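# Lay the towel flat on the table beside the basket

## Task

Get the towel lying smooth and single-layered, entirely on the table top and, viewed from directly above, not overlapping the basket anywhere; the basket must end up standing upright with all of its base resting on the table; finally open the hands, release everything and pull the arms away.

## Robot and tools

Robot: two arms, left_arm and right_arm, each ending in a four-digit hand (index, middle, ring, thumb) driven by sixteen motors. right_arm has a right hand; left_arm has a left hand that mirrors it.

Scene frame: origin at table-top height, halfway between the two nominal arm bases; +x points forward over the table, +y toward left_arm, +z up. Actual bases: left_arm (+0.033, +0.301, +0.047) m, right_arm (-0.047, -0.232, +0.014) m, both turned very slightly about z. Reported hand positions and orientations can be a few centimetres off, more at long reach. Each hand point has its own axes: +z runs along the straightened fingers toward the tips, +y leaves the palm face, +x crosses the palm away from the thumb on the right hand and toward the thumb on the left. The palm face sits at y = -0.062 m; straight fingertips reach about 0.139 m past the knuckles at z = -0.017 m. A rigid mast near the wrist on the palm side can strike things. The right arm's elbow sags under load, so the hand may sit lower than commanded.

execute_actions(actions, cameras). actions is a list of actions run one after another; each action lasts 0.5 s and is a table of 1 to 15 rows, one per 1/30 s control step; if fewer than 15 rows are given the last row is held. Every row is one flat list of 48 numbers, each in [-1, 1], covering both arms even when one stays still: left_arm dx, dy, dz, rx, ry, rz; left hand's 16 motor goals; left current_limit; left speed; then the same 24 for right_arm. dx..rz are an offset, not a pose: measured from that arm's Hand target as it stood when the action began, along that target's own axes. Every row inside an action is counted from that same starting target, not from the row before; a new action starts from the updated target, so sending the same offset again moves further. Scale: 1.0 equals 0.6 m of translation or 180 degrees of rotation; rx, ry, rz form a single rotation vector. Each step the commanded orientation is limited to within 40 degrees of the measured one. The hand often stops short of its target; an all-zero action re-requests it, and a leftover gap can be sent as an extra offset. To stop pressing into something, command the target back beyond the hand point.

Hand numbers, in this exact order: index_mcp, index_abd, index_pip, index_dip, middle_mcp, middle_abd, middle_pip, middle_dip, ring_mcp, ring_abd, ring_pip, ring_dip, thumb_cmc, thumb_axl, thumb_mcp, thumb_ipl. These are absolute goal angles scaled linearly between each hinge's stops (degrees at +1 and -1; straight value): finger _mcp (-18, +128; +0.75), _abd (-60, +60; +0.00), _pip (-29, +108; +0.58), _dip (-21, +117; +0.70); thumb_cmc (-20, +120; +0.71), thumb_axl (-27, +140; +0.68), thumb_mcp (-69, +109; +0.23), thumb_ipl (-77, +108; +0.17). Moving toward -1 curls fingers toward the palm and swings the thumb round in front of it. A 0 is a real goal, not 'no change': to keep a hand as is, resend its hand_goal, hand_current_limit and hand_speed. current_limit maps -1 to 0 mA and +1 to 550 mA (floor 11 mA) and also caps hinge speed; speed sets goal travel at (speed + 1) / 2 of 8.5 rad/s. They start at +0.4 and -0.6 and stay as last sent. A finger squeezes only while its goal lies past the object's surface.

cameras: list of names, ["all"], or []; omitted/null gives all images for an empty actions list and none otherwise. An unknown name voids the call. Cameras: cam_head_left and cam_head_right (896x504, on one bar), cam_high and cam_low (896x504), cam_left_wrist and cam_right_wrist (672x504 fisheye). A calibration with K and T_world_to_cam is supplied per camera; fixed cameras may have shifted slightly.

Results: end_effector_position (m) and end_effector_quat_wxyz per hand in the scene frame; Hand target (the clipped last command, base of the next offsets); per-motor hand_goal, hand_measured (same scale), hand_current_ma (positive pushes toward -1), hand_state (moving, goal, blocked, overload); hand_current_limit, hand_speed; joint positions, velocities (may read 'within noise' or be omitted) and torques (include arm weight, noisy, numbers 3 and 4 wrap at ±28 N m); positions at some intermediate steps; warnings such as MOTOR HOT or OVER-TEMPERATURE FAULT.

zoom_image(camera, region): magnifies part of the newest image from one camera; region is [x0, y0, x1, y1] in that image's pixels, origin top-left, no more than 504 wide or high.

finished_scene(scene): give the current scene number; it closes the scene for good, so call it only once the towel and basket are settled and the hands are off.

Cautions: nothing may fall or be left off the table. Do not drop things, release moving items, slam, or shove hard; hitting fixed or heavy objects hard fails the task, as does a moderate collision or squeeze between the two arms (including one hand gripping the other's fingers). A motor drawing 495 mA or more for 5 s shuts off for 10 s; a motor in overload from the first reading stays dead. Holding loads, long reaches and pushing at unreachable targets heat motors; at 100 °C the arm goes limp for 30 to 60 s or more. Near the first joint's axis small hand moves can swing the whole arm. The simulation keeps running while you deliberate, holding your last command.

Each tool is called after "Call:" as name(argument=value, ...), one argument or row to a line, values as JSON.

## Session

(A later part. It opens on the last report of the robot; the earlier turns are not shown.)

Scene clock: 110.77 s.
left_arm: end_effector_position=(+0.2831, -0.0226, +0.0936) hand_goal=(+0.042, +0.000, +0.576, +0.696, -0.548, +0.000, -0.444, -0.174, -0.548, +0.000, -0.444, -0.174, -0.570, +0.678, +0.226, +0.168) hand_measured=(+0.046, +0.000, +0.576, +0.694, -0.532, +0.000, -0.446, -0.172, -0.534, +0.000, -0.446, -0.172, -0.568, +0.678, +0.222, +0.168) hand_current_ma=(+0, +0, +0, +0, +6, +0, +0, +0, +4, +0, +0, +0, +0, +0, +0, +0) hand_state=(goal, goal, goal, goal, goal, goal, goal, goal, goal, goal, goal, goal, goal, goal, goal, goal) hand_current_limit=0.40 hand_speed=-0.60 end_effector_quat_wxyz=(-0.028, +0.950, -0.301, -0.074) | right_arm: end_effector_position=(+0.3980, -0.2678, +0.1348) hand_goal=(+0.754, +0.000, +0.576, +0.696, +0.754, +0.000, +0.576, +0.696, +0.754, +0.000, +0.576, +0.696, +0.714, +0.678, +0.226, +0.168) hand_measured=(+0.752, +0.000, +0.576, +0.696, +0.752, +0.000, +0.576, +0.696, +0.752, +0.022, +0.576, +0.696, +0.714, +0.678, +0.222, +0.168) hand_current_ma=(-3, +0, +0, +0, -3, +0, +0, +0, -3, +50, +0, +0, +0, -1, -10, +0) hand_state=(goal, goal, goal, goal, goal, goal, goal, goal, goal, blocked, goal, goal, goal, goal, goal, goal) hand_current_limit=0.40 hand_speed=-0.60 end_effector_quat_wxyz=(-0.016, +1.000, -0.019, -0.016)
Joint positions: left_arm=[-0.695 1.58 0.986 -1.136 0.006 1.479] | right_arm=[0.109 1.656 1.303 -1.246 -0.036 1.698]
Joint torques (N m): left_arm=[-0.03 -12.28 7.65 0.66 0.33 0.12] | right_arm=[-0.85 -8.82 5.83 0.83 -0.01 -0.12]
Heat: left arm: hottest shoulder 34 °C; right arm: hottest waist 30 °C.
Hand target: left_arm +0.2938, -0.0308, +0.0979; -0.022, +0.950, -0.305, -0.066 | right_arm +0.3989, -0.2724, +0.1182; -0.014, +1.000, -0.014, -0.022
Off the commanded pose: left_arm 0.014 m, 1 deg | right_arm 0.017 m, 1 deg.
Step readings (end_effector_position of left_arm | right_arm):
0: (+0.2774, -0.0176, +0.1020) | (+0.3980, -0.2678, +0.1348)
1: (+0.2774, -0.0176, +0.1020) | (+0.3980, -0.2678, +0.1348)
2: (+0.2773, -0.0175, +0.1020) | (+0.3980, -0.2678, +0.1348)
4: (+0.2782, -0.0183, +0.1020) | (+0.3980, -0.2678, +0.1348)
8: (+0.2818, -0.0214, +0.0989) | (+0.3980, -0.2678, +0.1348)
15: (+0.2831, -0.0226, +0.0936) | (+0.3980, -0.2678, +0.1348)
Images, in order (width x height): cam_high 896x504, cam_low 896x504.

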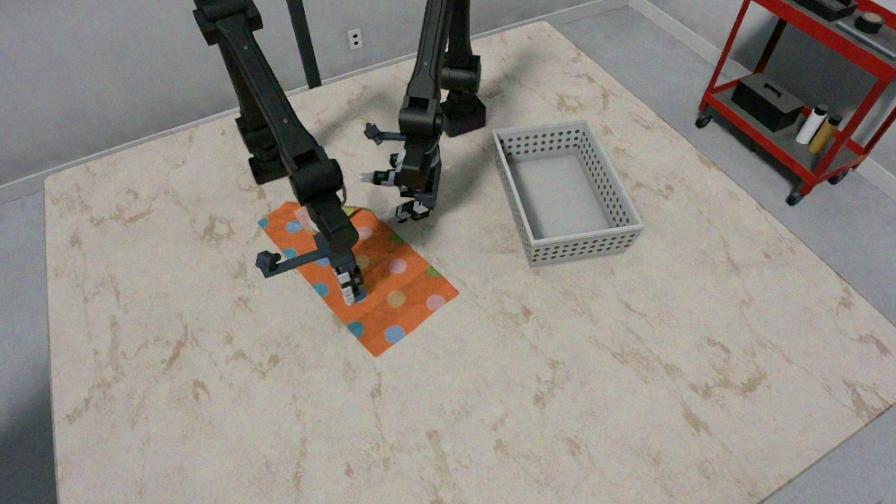

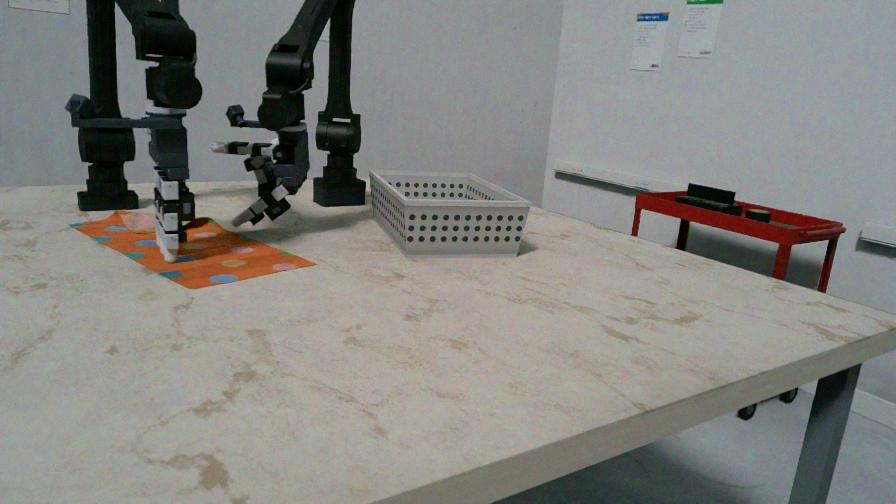

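Call:
execute_actions(
  actions=[
    [[0.0035,0,0.0225,0,0,0, 0.041,0,0.576,0.696,-0.548,0,-0.445,-0.174,-0.548,0,-0.445,-0.174,-0.571,0.678,0.226,0.168,0.4,-0.6, 0,0,0,0,0,0, 0.754,0,0.576,0.696,0.754,0,0.576,0.696,0.754,0,0.576,0.696,0.714,0.678,0.226,0.168,0.4,-0.6]],
    [[-0.002,0.04,0,0,0,0, 0.041,0,0.576,0.696,-0.548,0,-0.445,-0.174,-0.548,0,-0.445,-0.174,-0.571,0.678,0.226,0.168,0.4,-0.6, 0,0,0,0,0,0, 0.754,0,0.576,0.696,0.754,0,0.576,0.696,0.754,0,0.576,0.696,0.714,0.678,0.226,0.168,0.4,-0.6]],
  ],
  cameras=["cam_high","cam_low","cam_head_right"],
)

Call:
zoom_image(
  camera="cam_low",
  region=[150, 190, 310, 250],
)

Call:
zoom_image(
  camera="cam_high",
  region=[330, 170, 450, 250],
)

Call:
zoom_image(
  camera="cam_head_right",
  region=[460, 310, 640, 440],
)

Scene clock: 113.17 s.
left_arm: end_effector_position=(+0.2720, -0.0402, +0.0844) hand_goal=(+0.042, +0.000, +0.576, +0.696, -0.548, +0.000, -0.444, -0.174, -0.548, +0.000, -0.444, -0.174, -0.570, +0.678, +0.226, +0.168) hand_measured=(+0.046, +0.000, +0.576, +0.694, -0.532, +0.000, -0.446, -0.172, -0.534, +0.000, -0.446, -0.172, -0.568, +0.678, +0.222, +0.168) hand_current_ma=(+1, +0, +0, +0, +6, +0, +0, +0, +4, +0, +0, +0, +0, +0, +0, +0) hand_state=(goal, goal, goal, goal, goal, goal, goal, goal, goal, goal, goal, goal, goal, goal, goal, goal) hand_current_limit=0.40 hand_speed=-0.60 end_effector_quat_wxyz=(-0.029, +0.949, -0.306, -0.073) | right_arm: end_effector_position=(+0.3980, -0.2678, +0.1348) hand_goal=(+0.754, +0.000, +0.576, +0.696, +0.754, +0.000, +0.576, +0.696, +0.754, +0.000, +0.576, +0.696, +0.714, +0.678, +0.226, +0.168) hand_measured=(+0.752, +0.000, +0.576, +0.696, +0.752, +0.000, +0.576, +0.696, +0.752, +0.022, +0.576, +0.696, +0.714, +0.678, +0.222, +0.168) hand_current_ma=(-3, +0, +0, +0, -3, +0, +0, +0, -3, +50, +0, +0, +0, -1, -10, +0) hand_state=(goal, goal, goal, goal, goal, goal, goal, goal, goal, blocked, goal, goal, goal, goal, goal, goal) hand_current_limit=0.40 hand_speed=-0.60 end_effector_quat_wxyz=(-0.016, +1.000, -0.019, -0.016)
Joint positions: left_arm=[-0.747 1.603 0.986 -1.11 0.011 1.438] | right_arm=[0.109 1.656 1.303 -1.246 -0.036 1.698]
Joint torques (N m): left_arm=[-0.32 -12.4 6.82 0.64 0.51 -0.03] | right_arm=[-0.79 -8.7 5.82 0.83 -0.01 -0.11]
Heat: left arm: hottest shoulder 34 °C; right arm: hottest waist 30 °C.
Hand target: left_arm +0.2790, -0.0497, +0.0844; -0.022, +0.950, -0.305, -0.066 | right_arm +0.3989, -0.2724, +0.1182; -0.014, +1.000, -0.014, -0.022
Off the commanded pose: left_arm 0.012 m, 1 deg | right_arm 0.017 m, 1 deg.
Step readings (end_effector_position of left_arm | right_arm):
0: (+0.2831, -0.0226, +0.0936) | (+0.3980, -0.2678, +0.1348)
1: (+0.2831, -0.0226, +0.0936) | (+0.3980, -0.2678, +0.1348)
2: (+0.2833, -0.0227, +0.0930) | (+0.3980, -0.2678, +0.1348)
4: (+0.2838, -0.0231, +0.0923) | (+0.3980, -0.2678, +0.1348)
8: (+0.2871, -0.0259, +0.0875) | (+0.3980, -0.2678, +0.1348)
15: (+0.2884, -0.0270, +0.0851) | (+0.3980, -0.2678, +0.1348)
16: (+0.2881, -0.0268, +0.0851) | (+0.3980, -0.2678, +0.1348)
17: (+0.2879, -0.0266, +0.0851) | (+0.3980, -0.2678, +0.1348)
19: (+0.2865, -0.0279, +0.0851) | (+0.3980, -0.2678, +0.1348)
23: (+0.2785, -0.0352, +0.0849) | (+0.3980, -0.2678, +0.1348)
30: (+0.2704, -0.0415, +0.0850) | (+0.3980, -0.2678, +0.1348)
Images, in order (width x height): cam_head_right 896x504, cam_high 896x504, cam_low 896x504.

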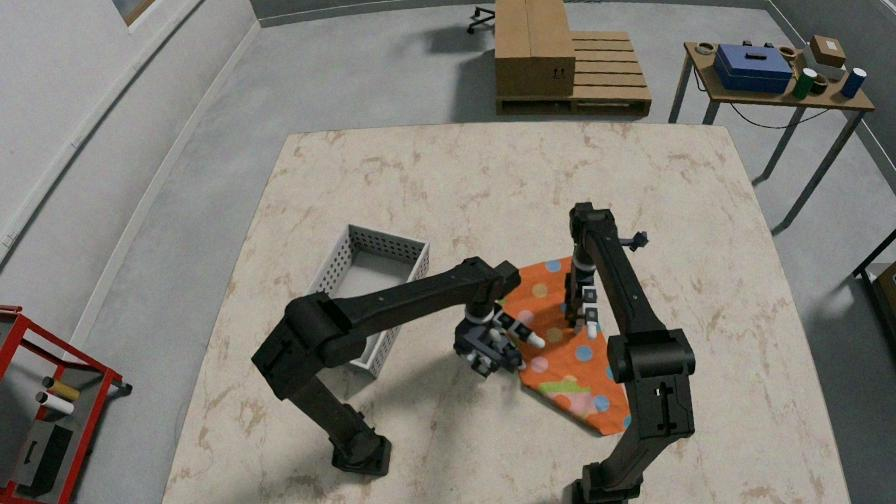

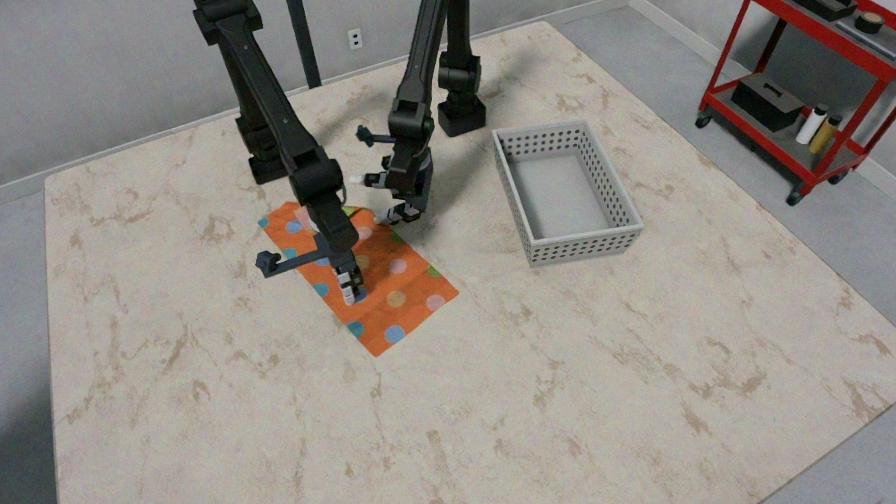

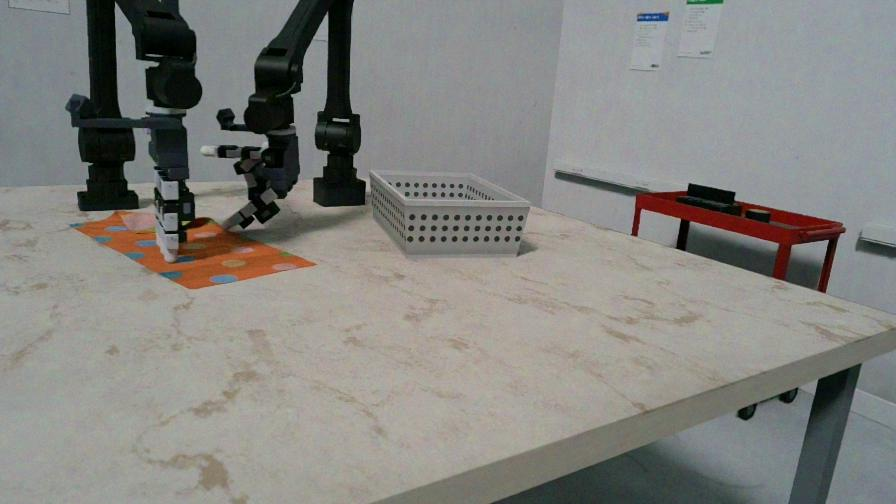

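Scaled by 3.150 from the camera's 896x504 image, which has a finer 1280x720 frame.

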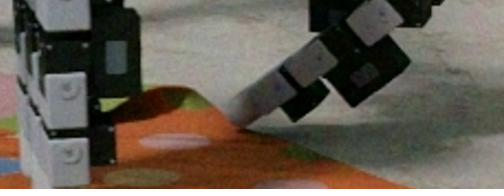

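Scaled by 4.200 from the camera's 896x504 image, which has a finer 1280x720 frame.

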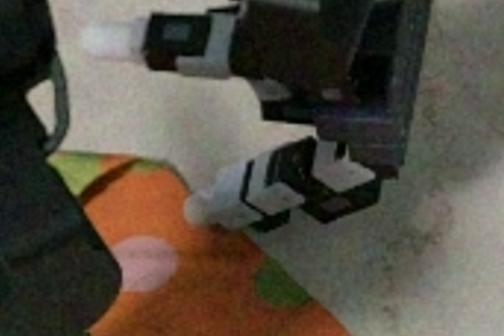

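Scaled by 2.800 from the camera's 896x504 image, which has a finer 1280x720 frame.

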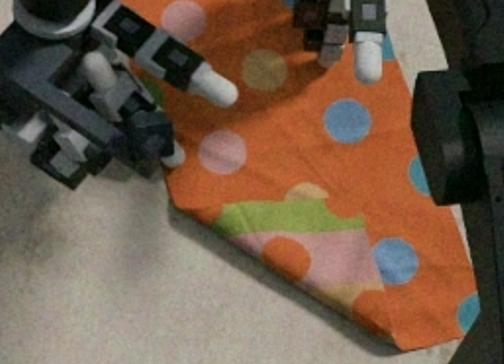

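Call:
execute_actions(
  actions=[
    [[0.0127,-0.0117,-0.027,0.0094,0,0.0669, 0.041,0,0.576,0.696,-0.548,0,-0.445,-0.174,-0.548,0,-0.445,-0.174,-0.571,0.678,0.226,0.168,0.4,-0.6, 0,0,0,0,0,0, 0.754,0,0.576,0.696,0.754,0,0.576,0.696,0.754,0,0.576,0.696,0.714,0.678,0.226,0.168,0.4,-0.6]],
    [[0.0148,-0.0135,0.0172,0.0094,0,0.0669, 0.041,0,0.576,0.696,-0.548,0,-0.445,-0.174,-0.548,0,-0.445,-0.174,-0.571,0.678,0.226,0.168,0.4,-0.6, 0,0,0,0,0,0, 0.754,0,0.576,0.696,0.754,0,0.576,0.696,0.754,0,0.576,0.696,0.714,0.678,0.226,0.168,0.4,-0.6]],
  ],
  cameras=["cam_high","cam_low","cam_head_right"],
)

Call:
zoom_image(
  camera="cam_low",
  region=[150, 190, 310, 250],
)

Call:
zoom_image(
  camera="cam_high",
  region=[330, 170, 450, 250],
)

Call:
zoom_image(
  camera="cam_head_right",
  region=[460, 310, 640, 440],
)

Scene clock: 117.63 s.
left_arm: end_effector_position=(+0.2907, -0.0397, +0.0818) hand_goal=(+0.042, +0.000, +0.576, +0.696, -0.548, +0.000, -0.444, -0.174, -0.548, +0.000, -0.444, -0.174, -0.570, +0.678, +0.226, +0.168) hand_measured=(+0.046, +0.002, +0.574, +0.694, -0.532, +0.000, -0.446, -0.172, -0.534, +0.000, -0.446, -0.172, -0.568, +0.678, +0.222, +0.168) hand_current_ma=(+0, +0, +0, +0, +6, +0, +0, +0, +4, +0, +0, +0, +0, +0, +0, +0) hand_state=(goal, goal, goal, goal, goal, goal, goal, goal, goal, goal, goal, goal, goal, goal, goal, goal) hand_current_limit=0.40 hand_speed=-0.60 end_effector_quat_wxyz=(-0.040, +0.866, -0.493, -0.070) | right_arm: end_effector_position=(+0.3980, -0.2678, +0.1348) hand_goal=(+0.754, +0.000, +0.576, +0.696, +0.754, +0.000, +0.576, +0.696, +0.754, +0.000, +0.576, +0.696, +0.714, +0.678, +0.226, +0.168) hand_measured=(+0.752, +0.000, +0.576, +0.696, +0.752, +0.000, +0.576, +0.696, +0.752, +0.022, +0.576, +0.696, +0.714, +0.678, +0.222, +0.168) hand_current_ma=(-3, +0, +0, +0, -3, +0, +0, +0, -3, +50, +0, +0, +0, -1, -10, +0) hand_state=(goal, goal, goal, goal, goal, goal, goal, goal, goal, blocked, goal, goal, goal, goal, goal, goal) hand_current_limit=0.40 hand_speed=-0.60 end_effector_quat_wxyz=(-0.016, +1.000, -0.019, -0.016)
Joint positions: left_arm=[-0.724 1.718 1.127 -1.134 -0.047 1.867] | right_arm=[0.109 1.656 1.303 -1.246 -0.036 1.698]
Joint torques (N m): left_arm=[0.09 -14.56 8.14 0.31 0.27 0.15] | right_arm=[-0.85 -8.59 5.83 0.8 0 -0.12]
Heat: left arm: hottest shoulder 34 °C; right arm: hottest waist 30 °C.
Hand target: left_arm +0.3020, -0.0497, +0.0879; -0.035, +0.864, -0.499, -0.060 | right_arm +0.3989, -0.2724, +0.1182; -0.014, +1.000, -0.014, -0.022
Off the commanded pose: left_arm 0.016 m, 1 deg | right_arm 0.017 m, 1 deg.
Step readings (end_effector_position of left_arm | right_arm):
0: (+0.2720, -0.0402, +0.0844) | (+0.3980, -0.2678, +0.1348)
1: (+0.2718, -0.0401, +0.0844) | (+0.3980, -0.2678, +0.1348)
2: (+0.2719, -0.0396, +0.0847) | (+0.3980, -0.2678, +0.1348)
4: (+0.2716, -0.0390, +0.0849) | (+0.3980, -0.2678, +0.1348)
8: (+0.2785, -0.0442, +0.0890) | (+0.3980, -0.2678, +0.1348)
15: (+0.2827, -0.0443, +0.0944) | (+0.3980, -0.2678, +0.1348)
16: (+0.2830, -0.0435, +0.0943) | (+0.3980, -0.2678, +0.1348)
17: (+0.2822, -0.0417, +0.0944) | (+0.3980, -0.2678, +0.1348)
19: (+0.2831, -0.0394, +0.0921) | (+0.3980, -0.2678, +0.1348)
23: (+0.2911, -0.0435, +0.0847) | (+0.3980, -0.2678, +0.1348)
30: (+0.2912, -0.0402, +0.0806) | (+0.3980, -0.2678, +0.1348)
Images, in order (width x height): cam_head_right 896x504, cam_high 896x504, cam_low 896x504.

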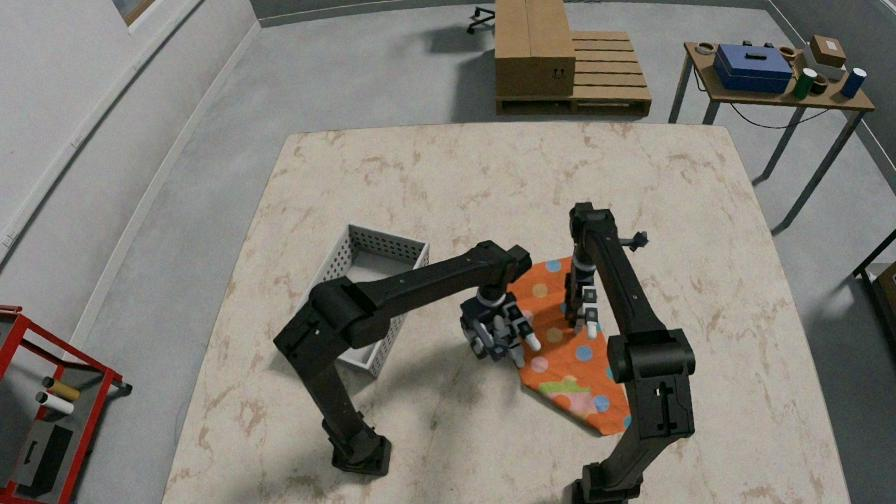

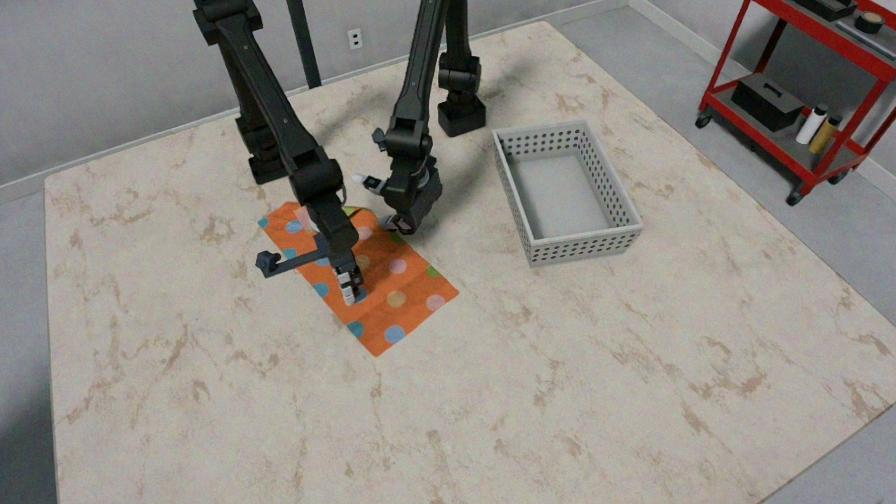

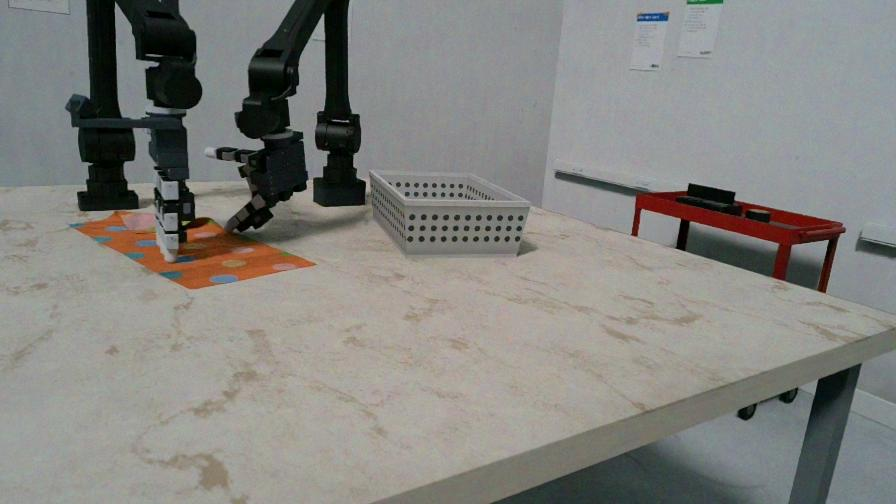

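Scaled by 3.150 from the camera's 896x504 image, which has a finer 1280x720 frame.

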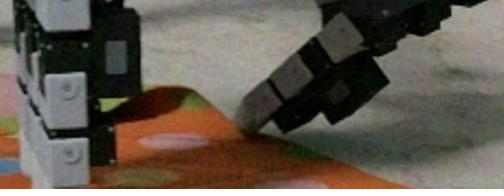

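Scaled by 4.200 from the camera's 896x504 image, which has a finer 1280x720 frame.

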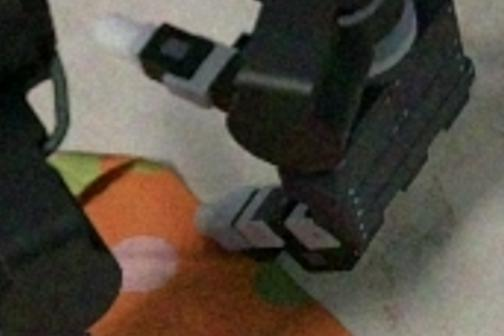

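Scaled by 2.800 from the camera's 896x504 image, which has a finer 1280x720 frame.

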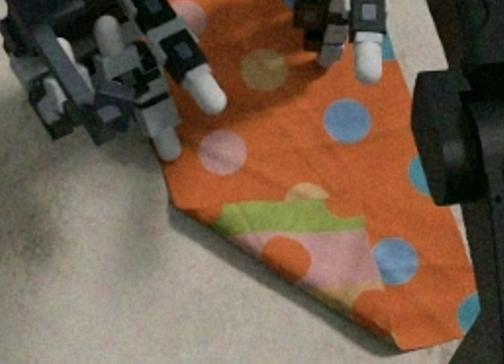

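Call:
execute_actions(
  actions=[
    [[0,0.05,-0.004,0,0,0, 0.041,0,0.576,0.696,-0.548,0,-0.445,-0.174,-0.548,0,-0.445,-0.174,-0.571,0.678,0.226,0.168,0.4,-0.6, 0,0,0,0,0,0, 0.754,0,0.576,0.696,0.754,0,0.576,0.696,0.754,0,0.576,0.696,0.714,0.678,0.226,0.168,0.4,-0.6]],
    [[0,0.05,0,0,0,0, 0.041,0,0.576,0.696,-0.548,0,-0.445,-0.174,-0.548,0,-0.445,-0.174,-0.571,0.678,0.226,0.168,0.4,-0.6, 0,0,0,0,0,0, 0.754,0,0.576,0.696,0.754,0,0.576,0.696,0.754,0,0.576,0.696,0.714,0.678,0.226,0.168,0.4,-0.6]],
  ],
  cameras=["cam_high","cam_low","cam_head_right"],
)

Call:
zoom_image(
  camera="cam_low",
  region=[150, 190, 310, 250],
)

Call:
zoom_image(
  camera="cam_high",
  region=[330, 170, 450, 250],
)

Call:
zoom_image(
  camera="cam_head_right",
  region=[460, 310, 640, 440],
)

Scene clock: 120.33 s.
left_arm: end_effector_position=(+0.2513, -0.0781, +0.0833) hand_goal=(+0.042, +0.000, +0.576, +0.696, -0.548, +0.000, -0.444, -0.174, -0.548, +0.000, -0.444, -0.174, -0.570, +0.678, +0.226, +0.168) hand_measured=(+0.048, +0.002, +0.576, +0.694, -0.532, +0.000, -0.446, -0.172, -0.534, +0.000, -0.446, -0.172, -0.568, +0.678, +0.222, +0.168) hand_current_ma=(+1, +0, +0, +0, +6, +0, +0, +0, +4, +0, +0, +0, +0, +0, +0, +0) hand_state=(goal, goal, goal, goal, goal, goal, goal, goal, goal, goal, goal, goal, goal, goal, goal, goal) hand_current_limit=0.40 hand_speed=-0.60 end_effector_quat_wxyz=(-0.040, +0.863, -0.499, -0.065) | right_arm: end_effector_position=(+0.3980, -0.2678, +0.1348) hand_goal=(+0.754, +0.000, +0.576, +0.696, +0.754, +0.000, +0.576, +0.696, +0.754, +0.000, +0.576, +0.696, +0.714, +0.678, +0.226, +0.168) hand_measured=(+0.752, +0.000, +0.576, +0.696, +0.752, +0.000, +0.576, +0.696, +0.752, +0.022, +0.576, +0.696, +0.714, +0.678, +0.222, +0.168) hand_current_ma=(-3, +0, +0, +0, -3, +0, +0, +0, -3, +50, +0, +0, +0, -1, -10, +0) hand_state=(goal, goal, goal, goal, goal, goal, goal, goal, goal, blocked, goal, goal, goal, goal, goal, goal) hand_current_limit=0.40 hand_speed=-0.60 end_effector_quat_wxyz=(-0.016, +1.000, -0.019, -0.016)
Joint positions: left_arm=[-0.848 1.714 1.127 -1.134 -0.034 1.758] | right_arm=[0.109 1.656 1.303 -1.246 -0.036 1.698]
Joint torques (N m): left_arm=[-0.21 -17.38 5.46 0.42 0.43 -0.03] | right_arm=[-0.97 -8.59 5.86 0.8 -0.01 -0.11]
Heat: left arm: hottest shoulder 34 °C; right arm: hottest waist 30 °C.
Hand target: left_arm +0.2502, -0.0801, +0.0903; -0.035, +0.864, -0.499, -0.060 | right_arm +0.3989, -0.2724, +0.1182; -0.014, +1.000, -0.014, -0.022
Off the commanded pose: left_arm 0.007 m, 1 deg | right_arm 0.017 m, 1 deg.
Step readings (end_effector_position of left_arm | right_arm):
0: (+0.2907, -0.0397, +0.0818) | (+0.3980, -0.2678, +0.1348)
1: (+0.2907, -0.0397, +0.0818) | (+0.3980, -0.2678, +0.1348)
2: (+0.2902, -0.0402, +0.0817) | (+0.3980, -0.2678, +0.1348)
4: (+0.2891, -0.0418, +0.0816) | (+0.3980, -0.2678, +0.1348)
8: (+0.2792, -0.0507, +0.0815) | (+0.3980, -0.2678, +0.1348)
15: (+0.2693, -0.0593, +0.0817) | (+0.3980, -0.2678, +0.1348)
16: (+0.2693, -0.0594, +0.0817) | (+0.3980, -0.2678, +0.1348)
17: (+0.2696, -0.0597, +0.0816) | (+0.3980, -0.2678, +0.1348)
19: (+0.2692, -0.0614, +0.0816) | (+0.3980, -0.2678, +0.1348)
23: (+0.2596, -0.0701, +0.0821) | (+0.3980, -0.2678, +0.1348)
30: (+0.2479, -0.0793, +0.0834) | (+0.3980, -0.2678, +0.1348)
Images, in order (width x height): cam_head_right 896x504, cam_high 896x504, cam_low 896x504.

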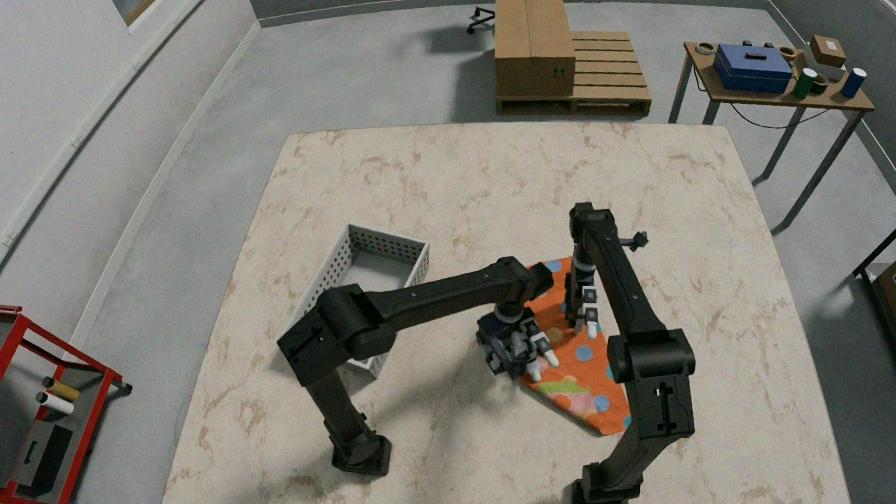

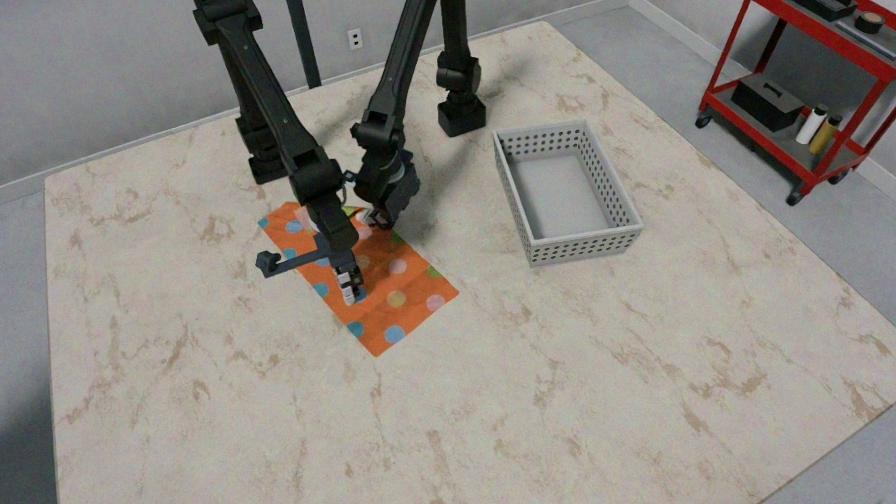

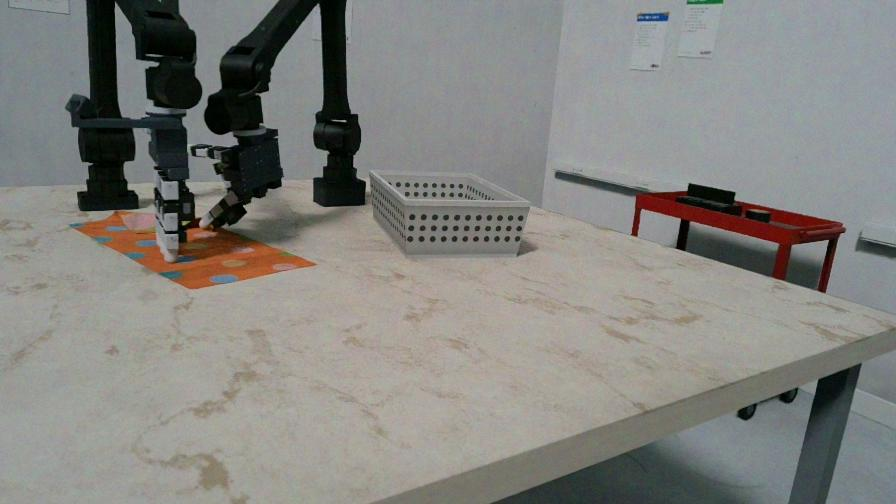

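Scaled by 3.150 from the camera's 896x504 image, which has a finer 1280x720 frame.

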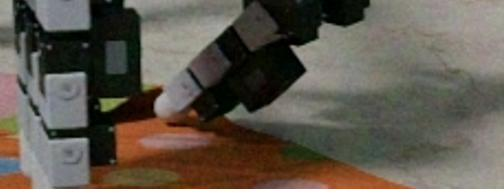

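Scaled by 4.200 from the camera's 896x504 image, which has a finer 1280x720 frame.

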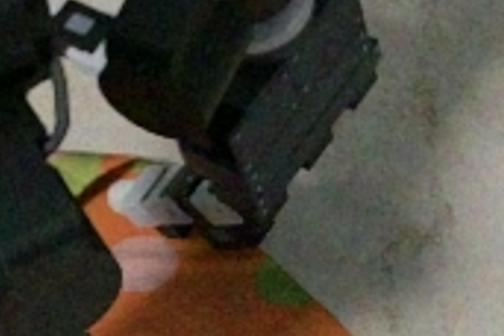

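Scaled by 2.800 from the camera's 896x504 image, which has a finer 1280x720 frame.

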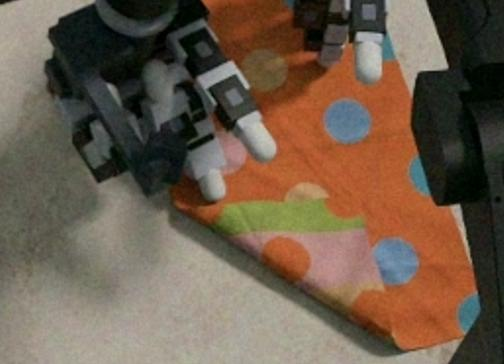

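Call:
execute_actions(
  actions=[
    [[0,0.042,0,0,0,0, 0.041,0,0.576,0.696,-0.548,0,-0.445,-0.174,-0.548,0,-0.445,-0.174,-0.571,0.678,0.226,0.168,0.4,-0.6, 0,0,0,0,0,0, 0.754,0,0.576,0.696,0.754,0,0.576,0.696,0.754,0,0.576,0.696,0.714,0.678,0.226,0.168,0.4,-0.6]],
  ],
  cameras=["cam_high","cam_low","cam_head_right"],
)

Call:
zoom_image(
  camera="cam_low",
  region=[150, 190, 310, 250],
)

Call:
zoom_image(
  camera="cam_high",
  region=[330, 170, 450, 250],
)

Call:
zoom_image(
  camera="cam_head_right",
  region=[500, 340, 640, 440],
)

Scene clock: 122.17 s.
left_arm: end_effector_position=(+0.2288, -0.0895, +0.0823) hand_goal=(+0.042, +0.000, +0.576, +0.696, -0.548, +0.000, -0.444, -0.174, -0.548, +0.000, -0.444, -0.174, -0.570, +0.678, +0.226, +0.168) hand_measured=(+0.048, +0.002, +0.576, +0.694, -0.532, +0.000, -0.446, -0.172, -0.534, +0.000, -0.446, -0.172, -0.568, +0.678, +0.222, +0.168) hand_current_ma=(+1, +0, +0, +0, +6, +0, +0, +0, +4, +0, +0, +0, +0, +0, +0, +0) hand_state=(goal, goal, goal, goal, goal, goal, goal, goal, goal, goal, goal, goal, goal, goal, goal, goal) hand_current_limit=0.40 hand_speed=-0.60 end_effector_quat_wxyz=(-0.042, +0.863, -0.499, -0.067) | right_arm: end_effector_position=(+0.3980, -0.2678, +0.1348) hand_goal=(+0.754, +0.000, +0.576, +0.696, +0.754, +0.000, +0.576, +0.696, +0.754, +0.000, +0.576, +0.696, +0.714, +0.678, +0.226, +0.168) hand_measured=(+0.752, +0.000, +0.576, +0.696, +0.752, +0.000, +0.576, +0.696, +0.752, +0.022, +0.576, +0.696, +0.714, +0.678, +0.222, +0.168) hand_current_ma=(-3, +0, +0, +0, -3, +0, +0, +0, -3, +50, +0, +0, +0, -1, -10, +0) hand_state=(goal, goal, goal, goal, goal, goal, goal, goal, goal, blocked, goal, goal, goal, goal, goal, goal) hand_current_limit=0.40 hand_speed=-0.60 end_effector_quat_wxyz=(-0.016, +1.000, -0.019, -0.016)
Joint positions: left_arm=[-0.904 1.706 1.114 -1.134 -0.026 1.703] | right_arm=[0.109 1.656 1.303 -1.246 -0.036 1.698]
Joint torques (N m): left_arm=[-0.21 -17.32 5.75 0.44 0.47 -0.06] | right_arm=[-0.85 -8.64 5.86 0.85 0.01 -0.12]
Heat: left arm: hottest shoulder 34 °C; right arm: hottest waist 30 °C.
Hand target: left_arm +0.2284, -0.0927, +0.0902; -0.035, +0.864, -0.499, -0.060 | right_arm +0.3989, -0.2724, +0.1182; -0.014, +1.000, -0.014, -0.022
Off the commanded pose: left_arm 0.009 m, 1 deg | right_arm 0.017 m, 1 deg.
Step readings (end_effector_position of left_arm | right_arm):
0: (+0.2513, -0.0781, +0.0833) | (+0.3980, -0.2678, +0.1348)
1: (+0.2513, -0.0781, +0.0833) | (+0.3980, -0.2678, +0.1348)
2: (+0.2509, -0.0781, +0.0829) | (+0.3980, -0.2678, +0.1348)
4: (+0.2479, -0.0785, +0.0821) | (+0.3980, -0.2678, +0.1348)
8: (+0.2361, -0.0834, +0.0817) | (+0.3980, -0.2678, +0.1348)
15: (+0.2261, -0.0903, +0.0824) | (+0.3980, -0.2678, +0.1348)
Images, in order (width x height): cam_head_right 896x504, cam_high 896x504, cam_low 896x504.

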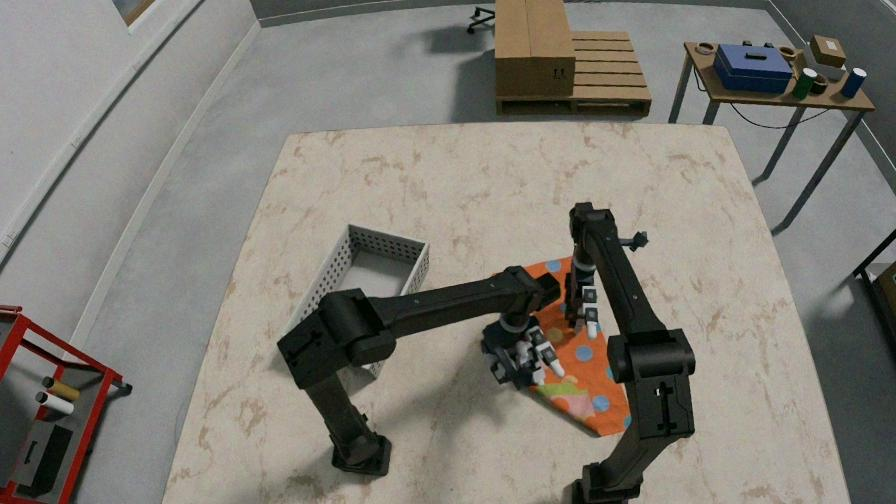

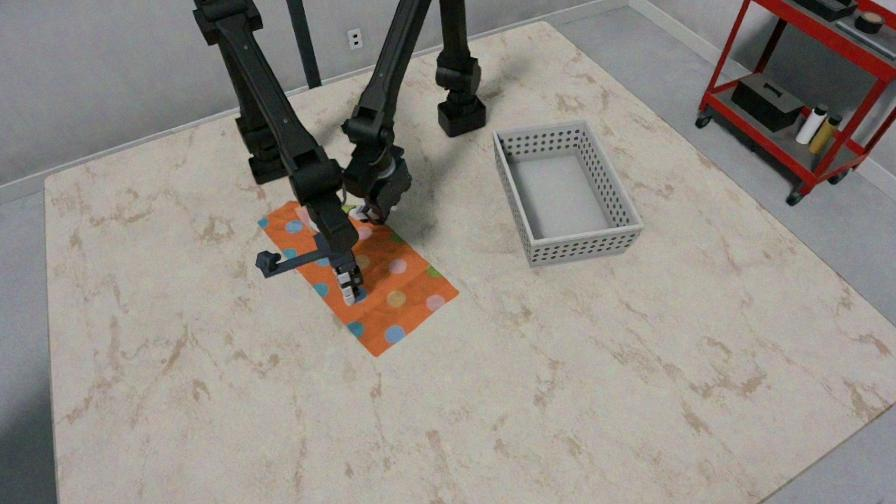

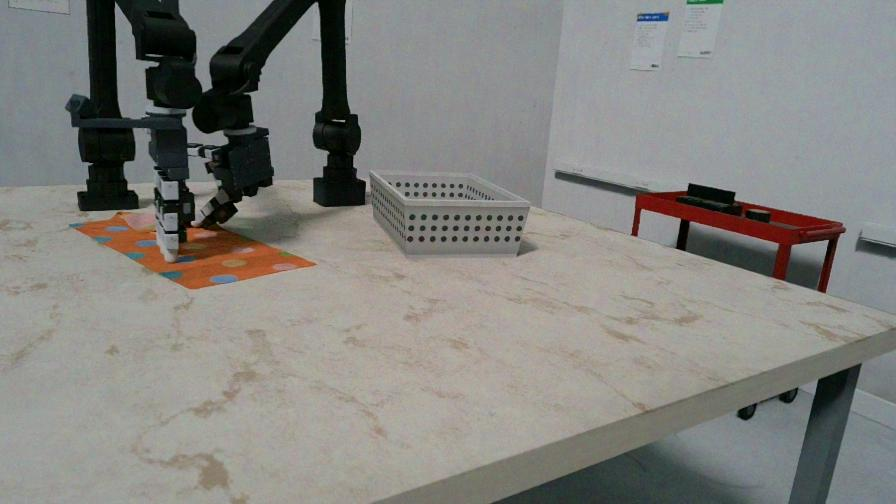

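Scaled by 3.150 from the camera's 896x504 image, which has a finer 1280x720 frame.

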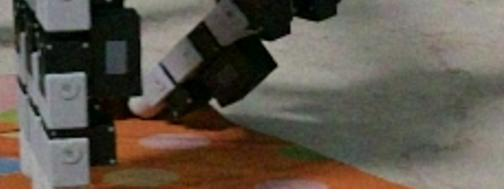

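Scaled by 4.200 from the camera's 896x504 image, which has a finer 1280x720 frame.

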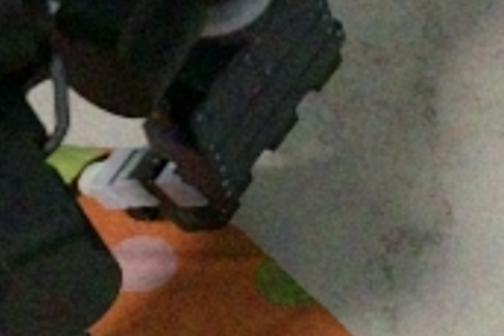

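Scaled by 3.600 from the camera's 896x504 image, which has a finer 1280x720 frame.

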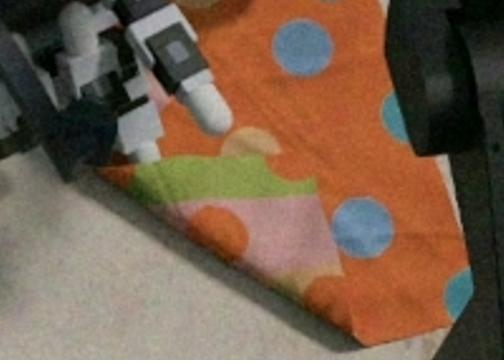

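Call:
execute_actions(
  actions=[
    [[0.0177,0.0467,-0.0025,0,0,0, 0.041,0,0.576,0.696,-0.548,0,-0.445,-0.174,-0.548,0,-0.445,-0.174,-0.571,0.678,0.226,0.168,0.4,-0.6, 0,0,0,0,0,0, 0.754,0,0.576,0.696,0.754,0,0.576,0.696,0.754,0,0.576,0.696,0.714,0.678,0.226,0.168,0.4,-0.6]],
  ],
  cameras=["cam_high","cam_low","cam_head_right","cam_head_left"],
)

Call:
zoom_image(
  camera="cam_low",
  region=[130, 190, 290, 250],
)

Call:
zoom_image(
  camera="cam_high",
  region=[270, 170, 430, 270],
)

Call:
zoom_image(
  camera="cam_head_right",
  region=[500, 340, 640, 440],
)

Scene clock: 124.73 s.
left_arm: end_effector_position=(+0.2051, -0.1066, +0.0822) hand_goal=(+0.042, +0.000, +0.576, +0.696, -0.548, +0.000, -0.444, -0.174, -0.548, +0.000, -0.444, -0.174, -0.570, +0.678, +0.226, +0.168) hand_measured=(+0.048, +0.002, +0.576, +0.694, -0.532, +0.000, -0.446, -0.172, -0.534, +0.000, -0.446, -0.172, -0.568, +0.678, +0.222, +0.168) hand_current_ma=(+1, +0, +0, +0, +6, +0, +0, +0, +4, +0, +0, +0, +0, +0, +0, +0) hand_state=(goal, goal, goal, goal, goal, goal, goal, goal, goal, goal, goal, goal, goal, goal, goal, goal) hand_current_limit=0.40 hand_speed=-0.60 end_effector_quat_wxyz=(-0.042, +0.862, -0.500, -0.066) | right_arm: end_effector_position=(+0.3980, -0.2678, +0.1348) hand_goal=(+0.754, +0.000, +0.576, +0.696, +0.754, +0.000, +0.576, +0.696, +0.754, +0.000, +0.576, +0.696, +0.714, +0.678, +0.226, +0.168) hand_measured=(+0.752, +0.000, +0.576, +0.696, +0.752, +0.000, +0.576, +0.696, +0.752, +0.022, +0.576, +0.696, +0.714, +0.678, +0.222, +0.168) hand_current_ma=(-3, +0, +0, +0, -3, +0, +0, +0, -3, +50, +0, +0, +0, -1, -10, +0) hand_state=(goal, goal, goal, goal, goal, goal, goal, goal, goal, blocked, goal, goal, goal, goal, goal, goal) hand_current_limit=0.40 hand_speed=-0.60 end_effector_quat_wxyz=(-0.016, +1.000, -0.019, -0.016)
Joint positions: left_arm=[-0.97 1.706 1.114 -1.134 -0.017 1.64] | right_arm=[0.109 1.656 1.303 -1.246 -0.036 1.698]
Joint torques (N m): left_arm=[-0.21 -15.97 7.49 0.18 0.5 -0.06] | right_arm=[-0.97 -8.53 5.83 0.8 0 -0.12]
Heat: left arm: hottest shoulder 34 °C; right arm: hottest waist 30 °C.
Hand target: left_arm +0.2095, -0.1160, +0.0902; -0.035, +0.864, -0.499, -0.060 | right_arm +0.3989, -0.2724, +0.1182; -0.014, +1.000, -0.014, -0.022
Off the commanded pose: left_arm 0.013 m, 1 deg | right_arm 0.017 m, 1 deg.
Step readings (end_effector_position of left_arm | right_arm):
0: (+0.2288, -0.0895, +0.0823) | (+0.3980, -0.2678, +0.1348)
1: (+0.2288, -0.0895, +0.0823) | (+0.3980, -0.2678, +0.1348)
2: (+0.2291, -0.0898, +0.0823) | (+0.3980, -0.2678, +0.1348)
4: (+0.2267, -0.0922, +0.0822) | (+0.3980, -0.2678, +0.1348)
8: (+0.2134, -0.1008, +0.0823) | (+0.3980, -0.2678, +0.1348)
15: (+0.2022, -0.1073, +0.0823) | (+0.3980, -0.2678, +0.1348)
Images, in order (width x height): cam_head_left 896x504, cam_head_right 896x504, cam_high 896x504, cam_low 896x504.

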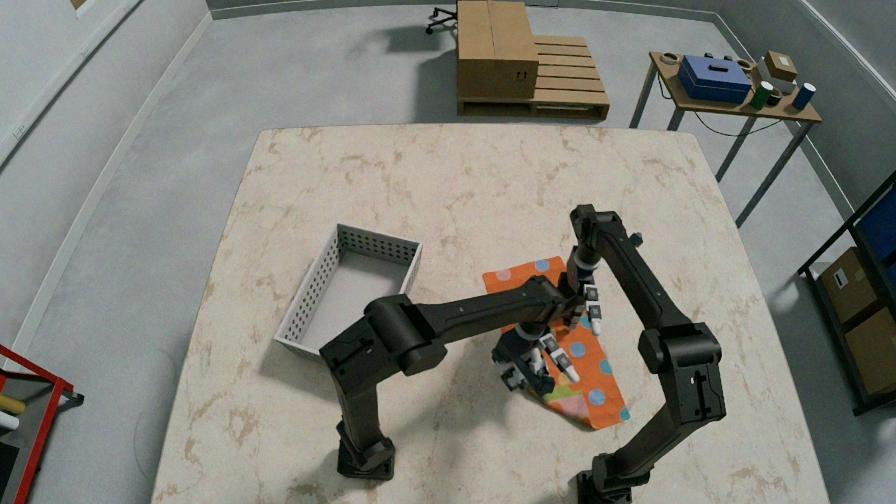

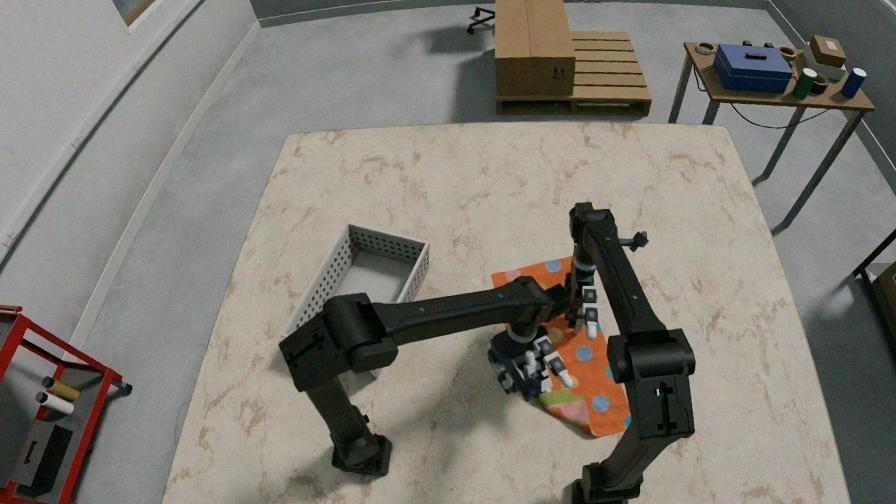

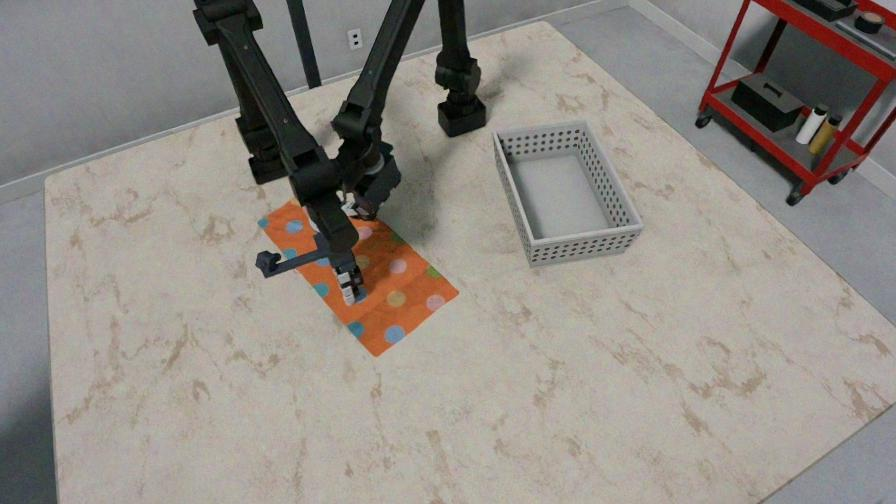

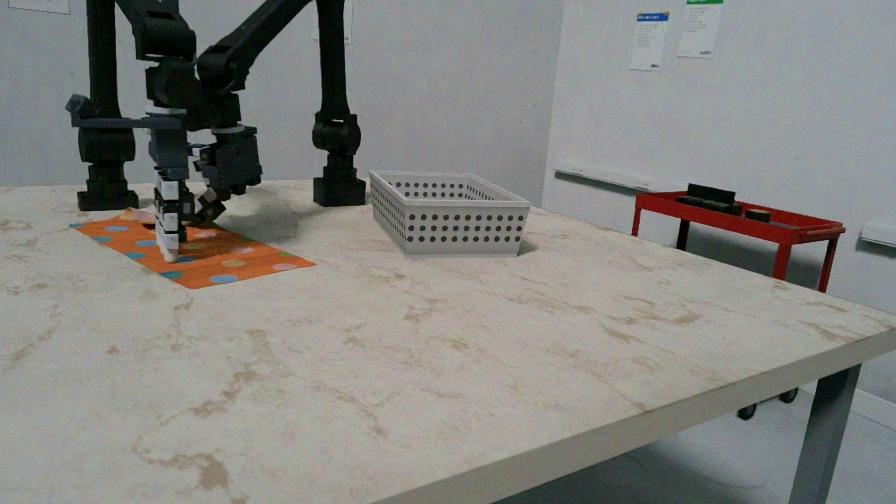

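Scaled by 3.150 from the camera's 896x504 image, which has a finer 1280x720 frame.

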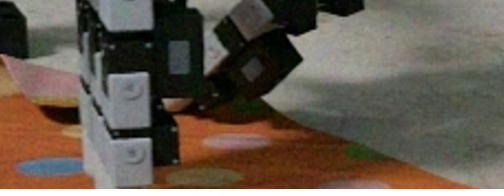

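Scaled by 3.150 from the camera's 896x504 image, which has a finer 1280x720 frame.

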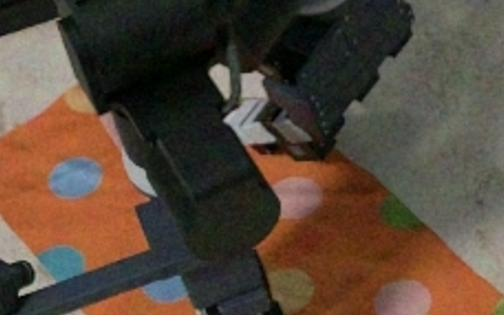

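Scaled by 3.600 from the camera's 896x504 image, which has a finer 1280x720 frame.

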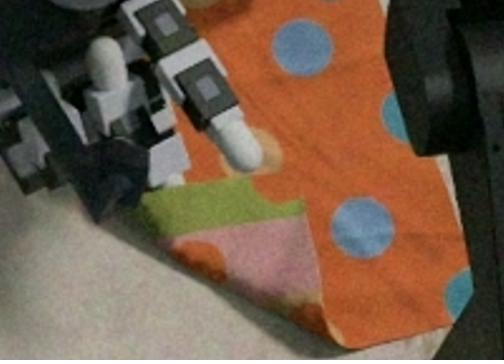

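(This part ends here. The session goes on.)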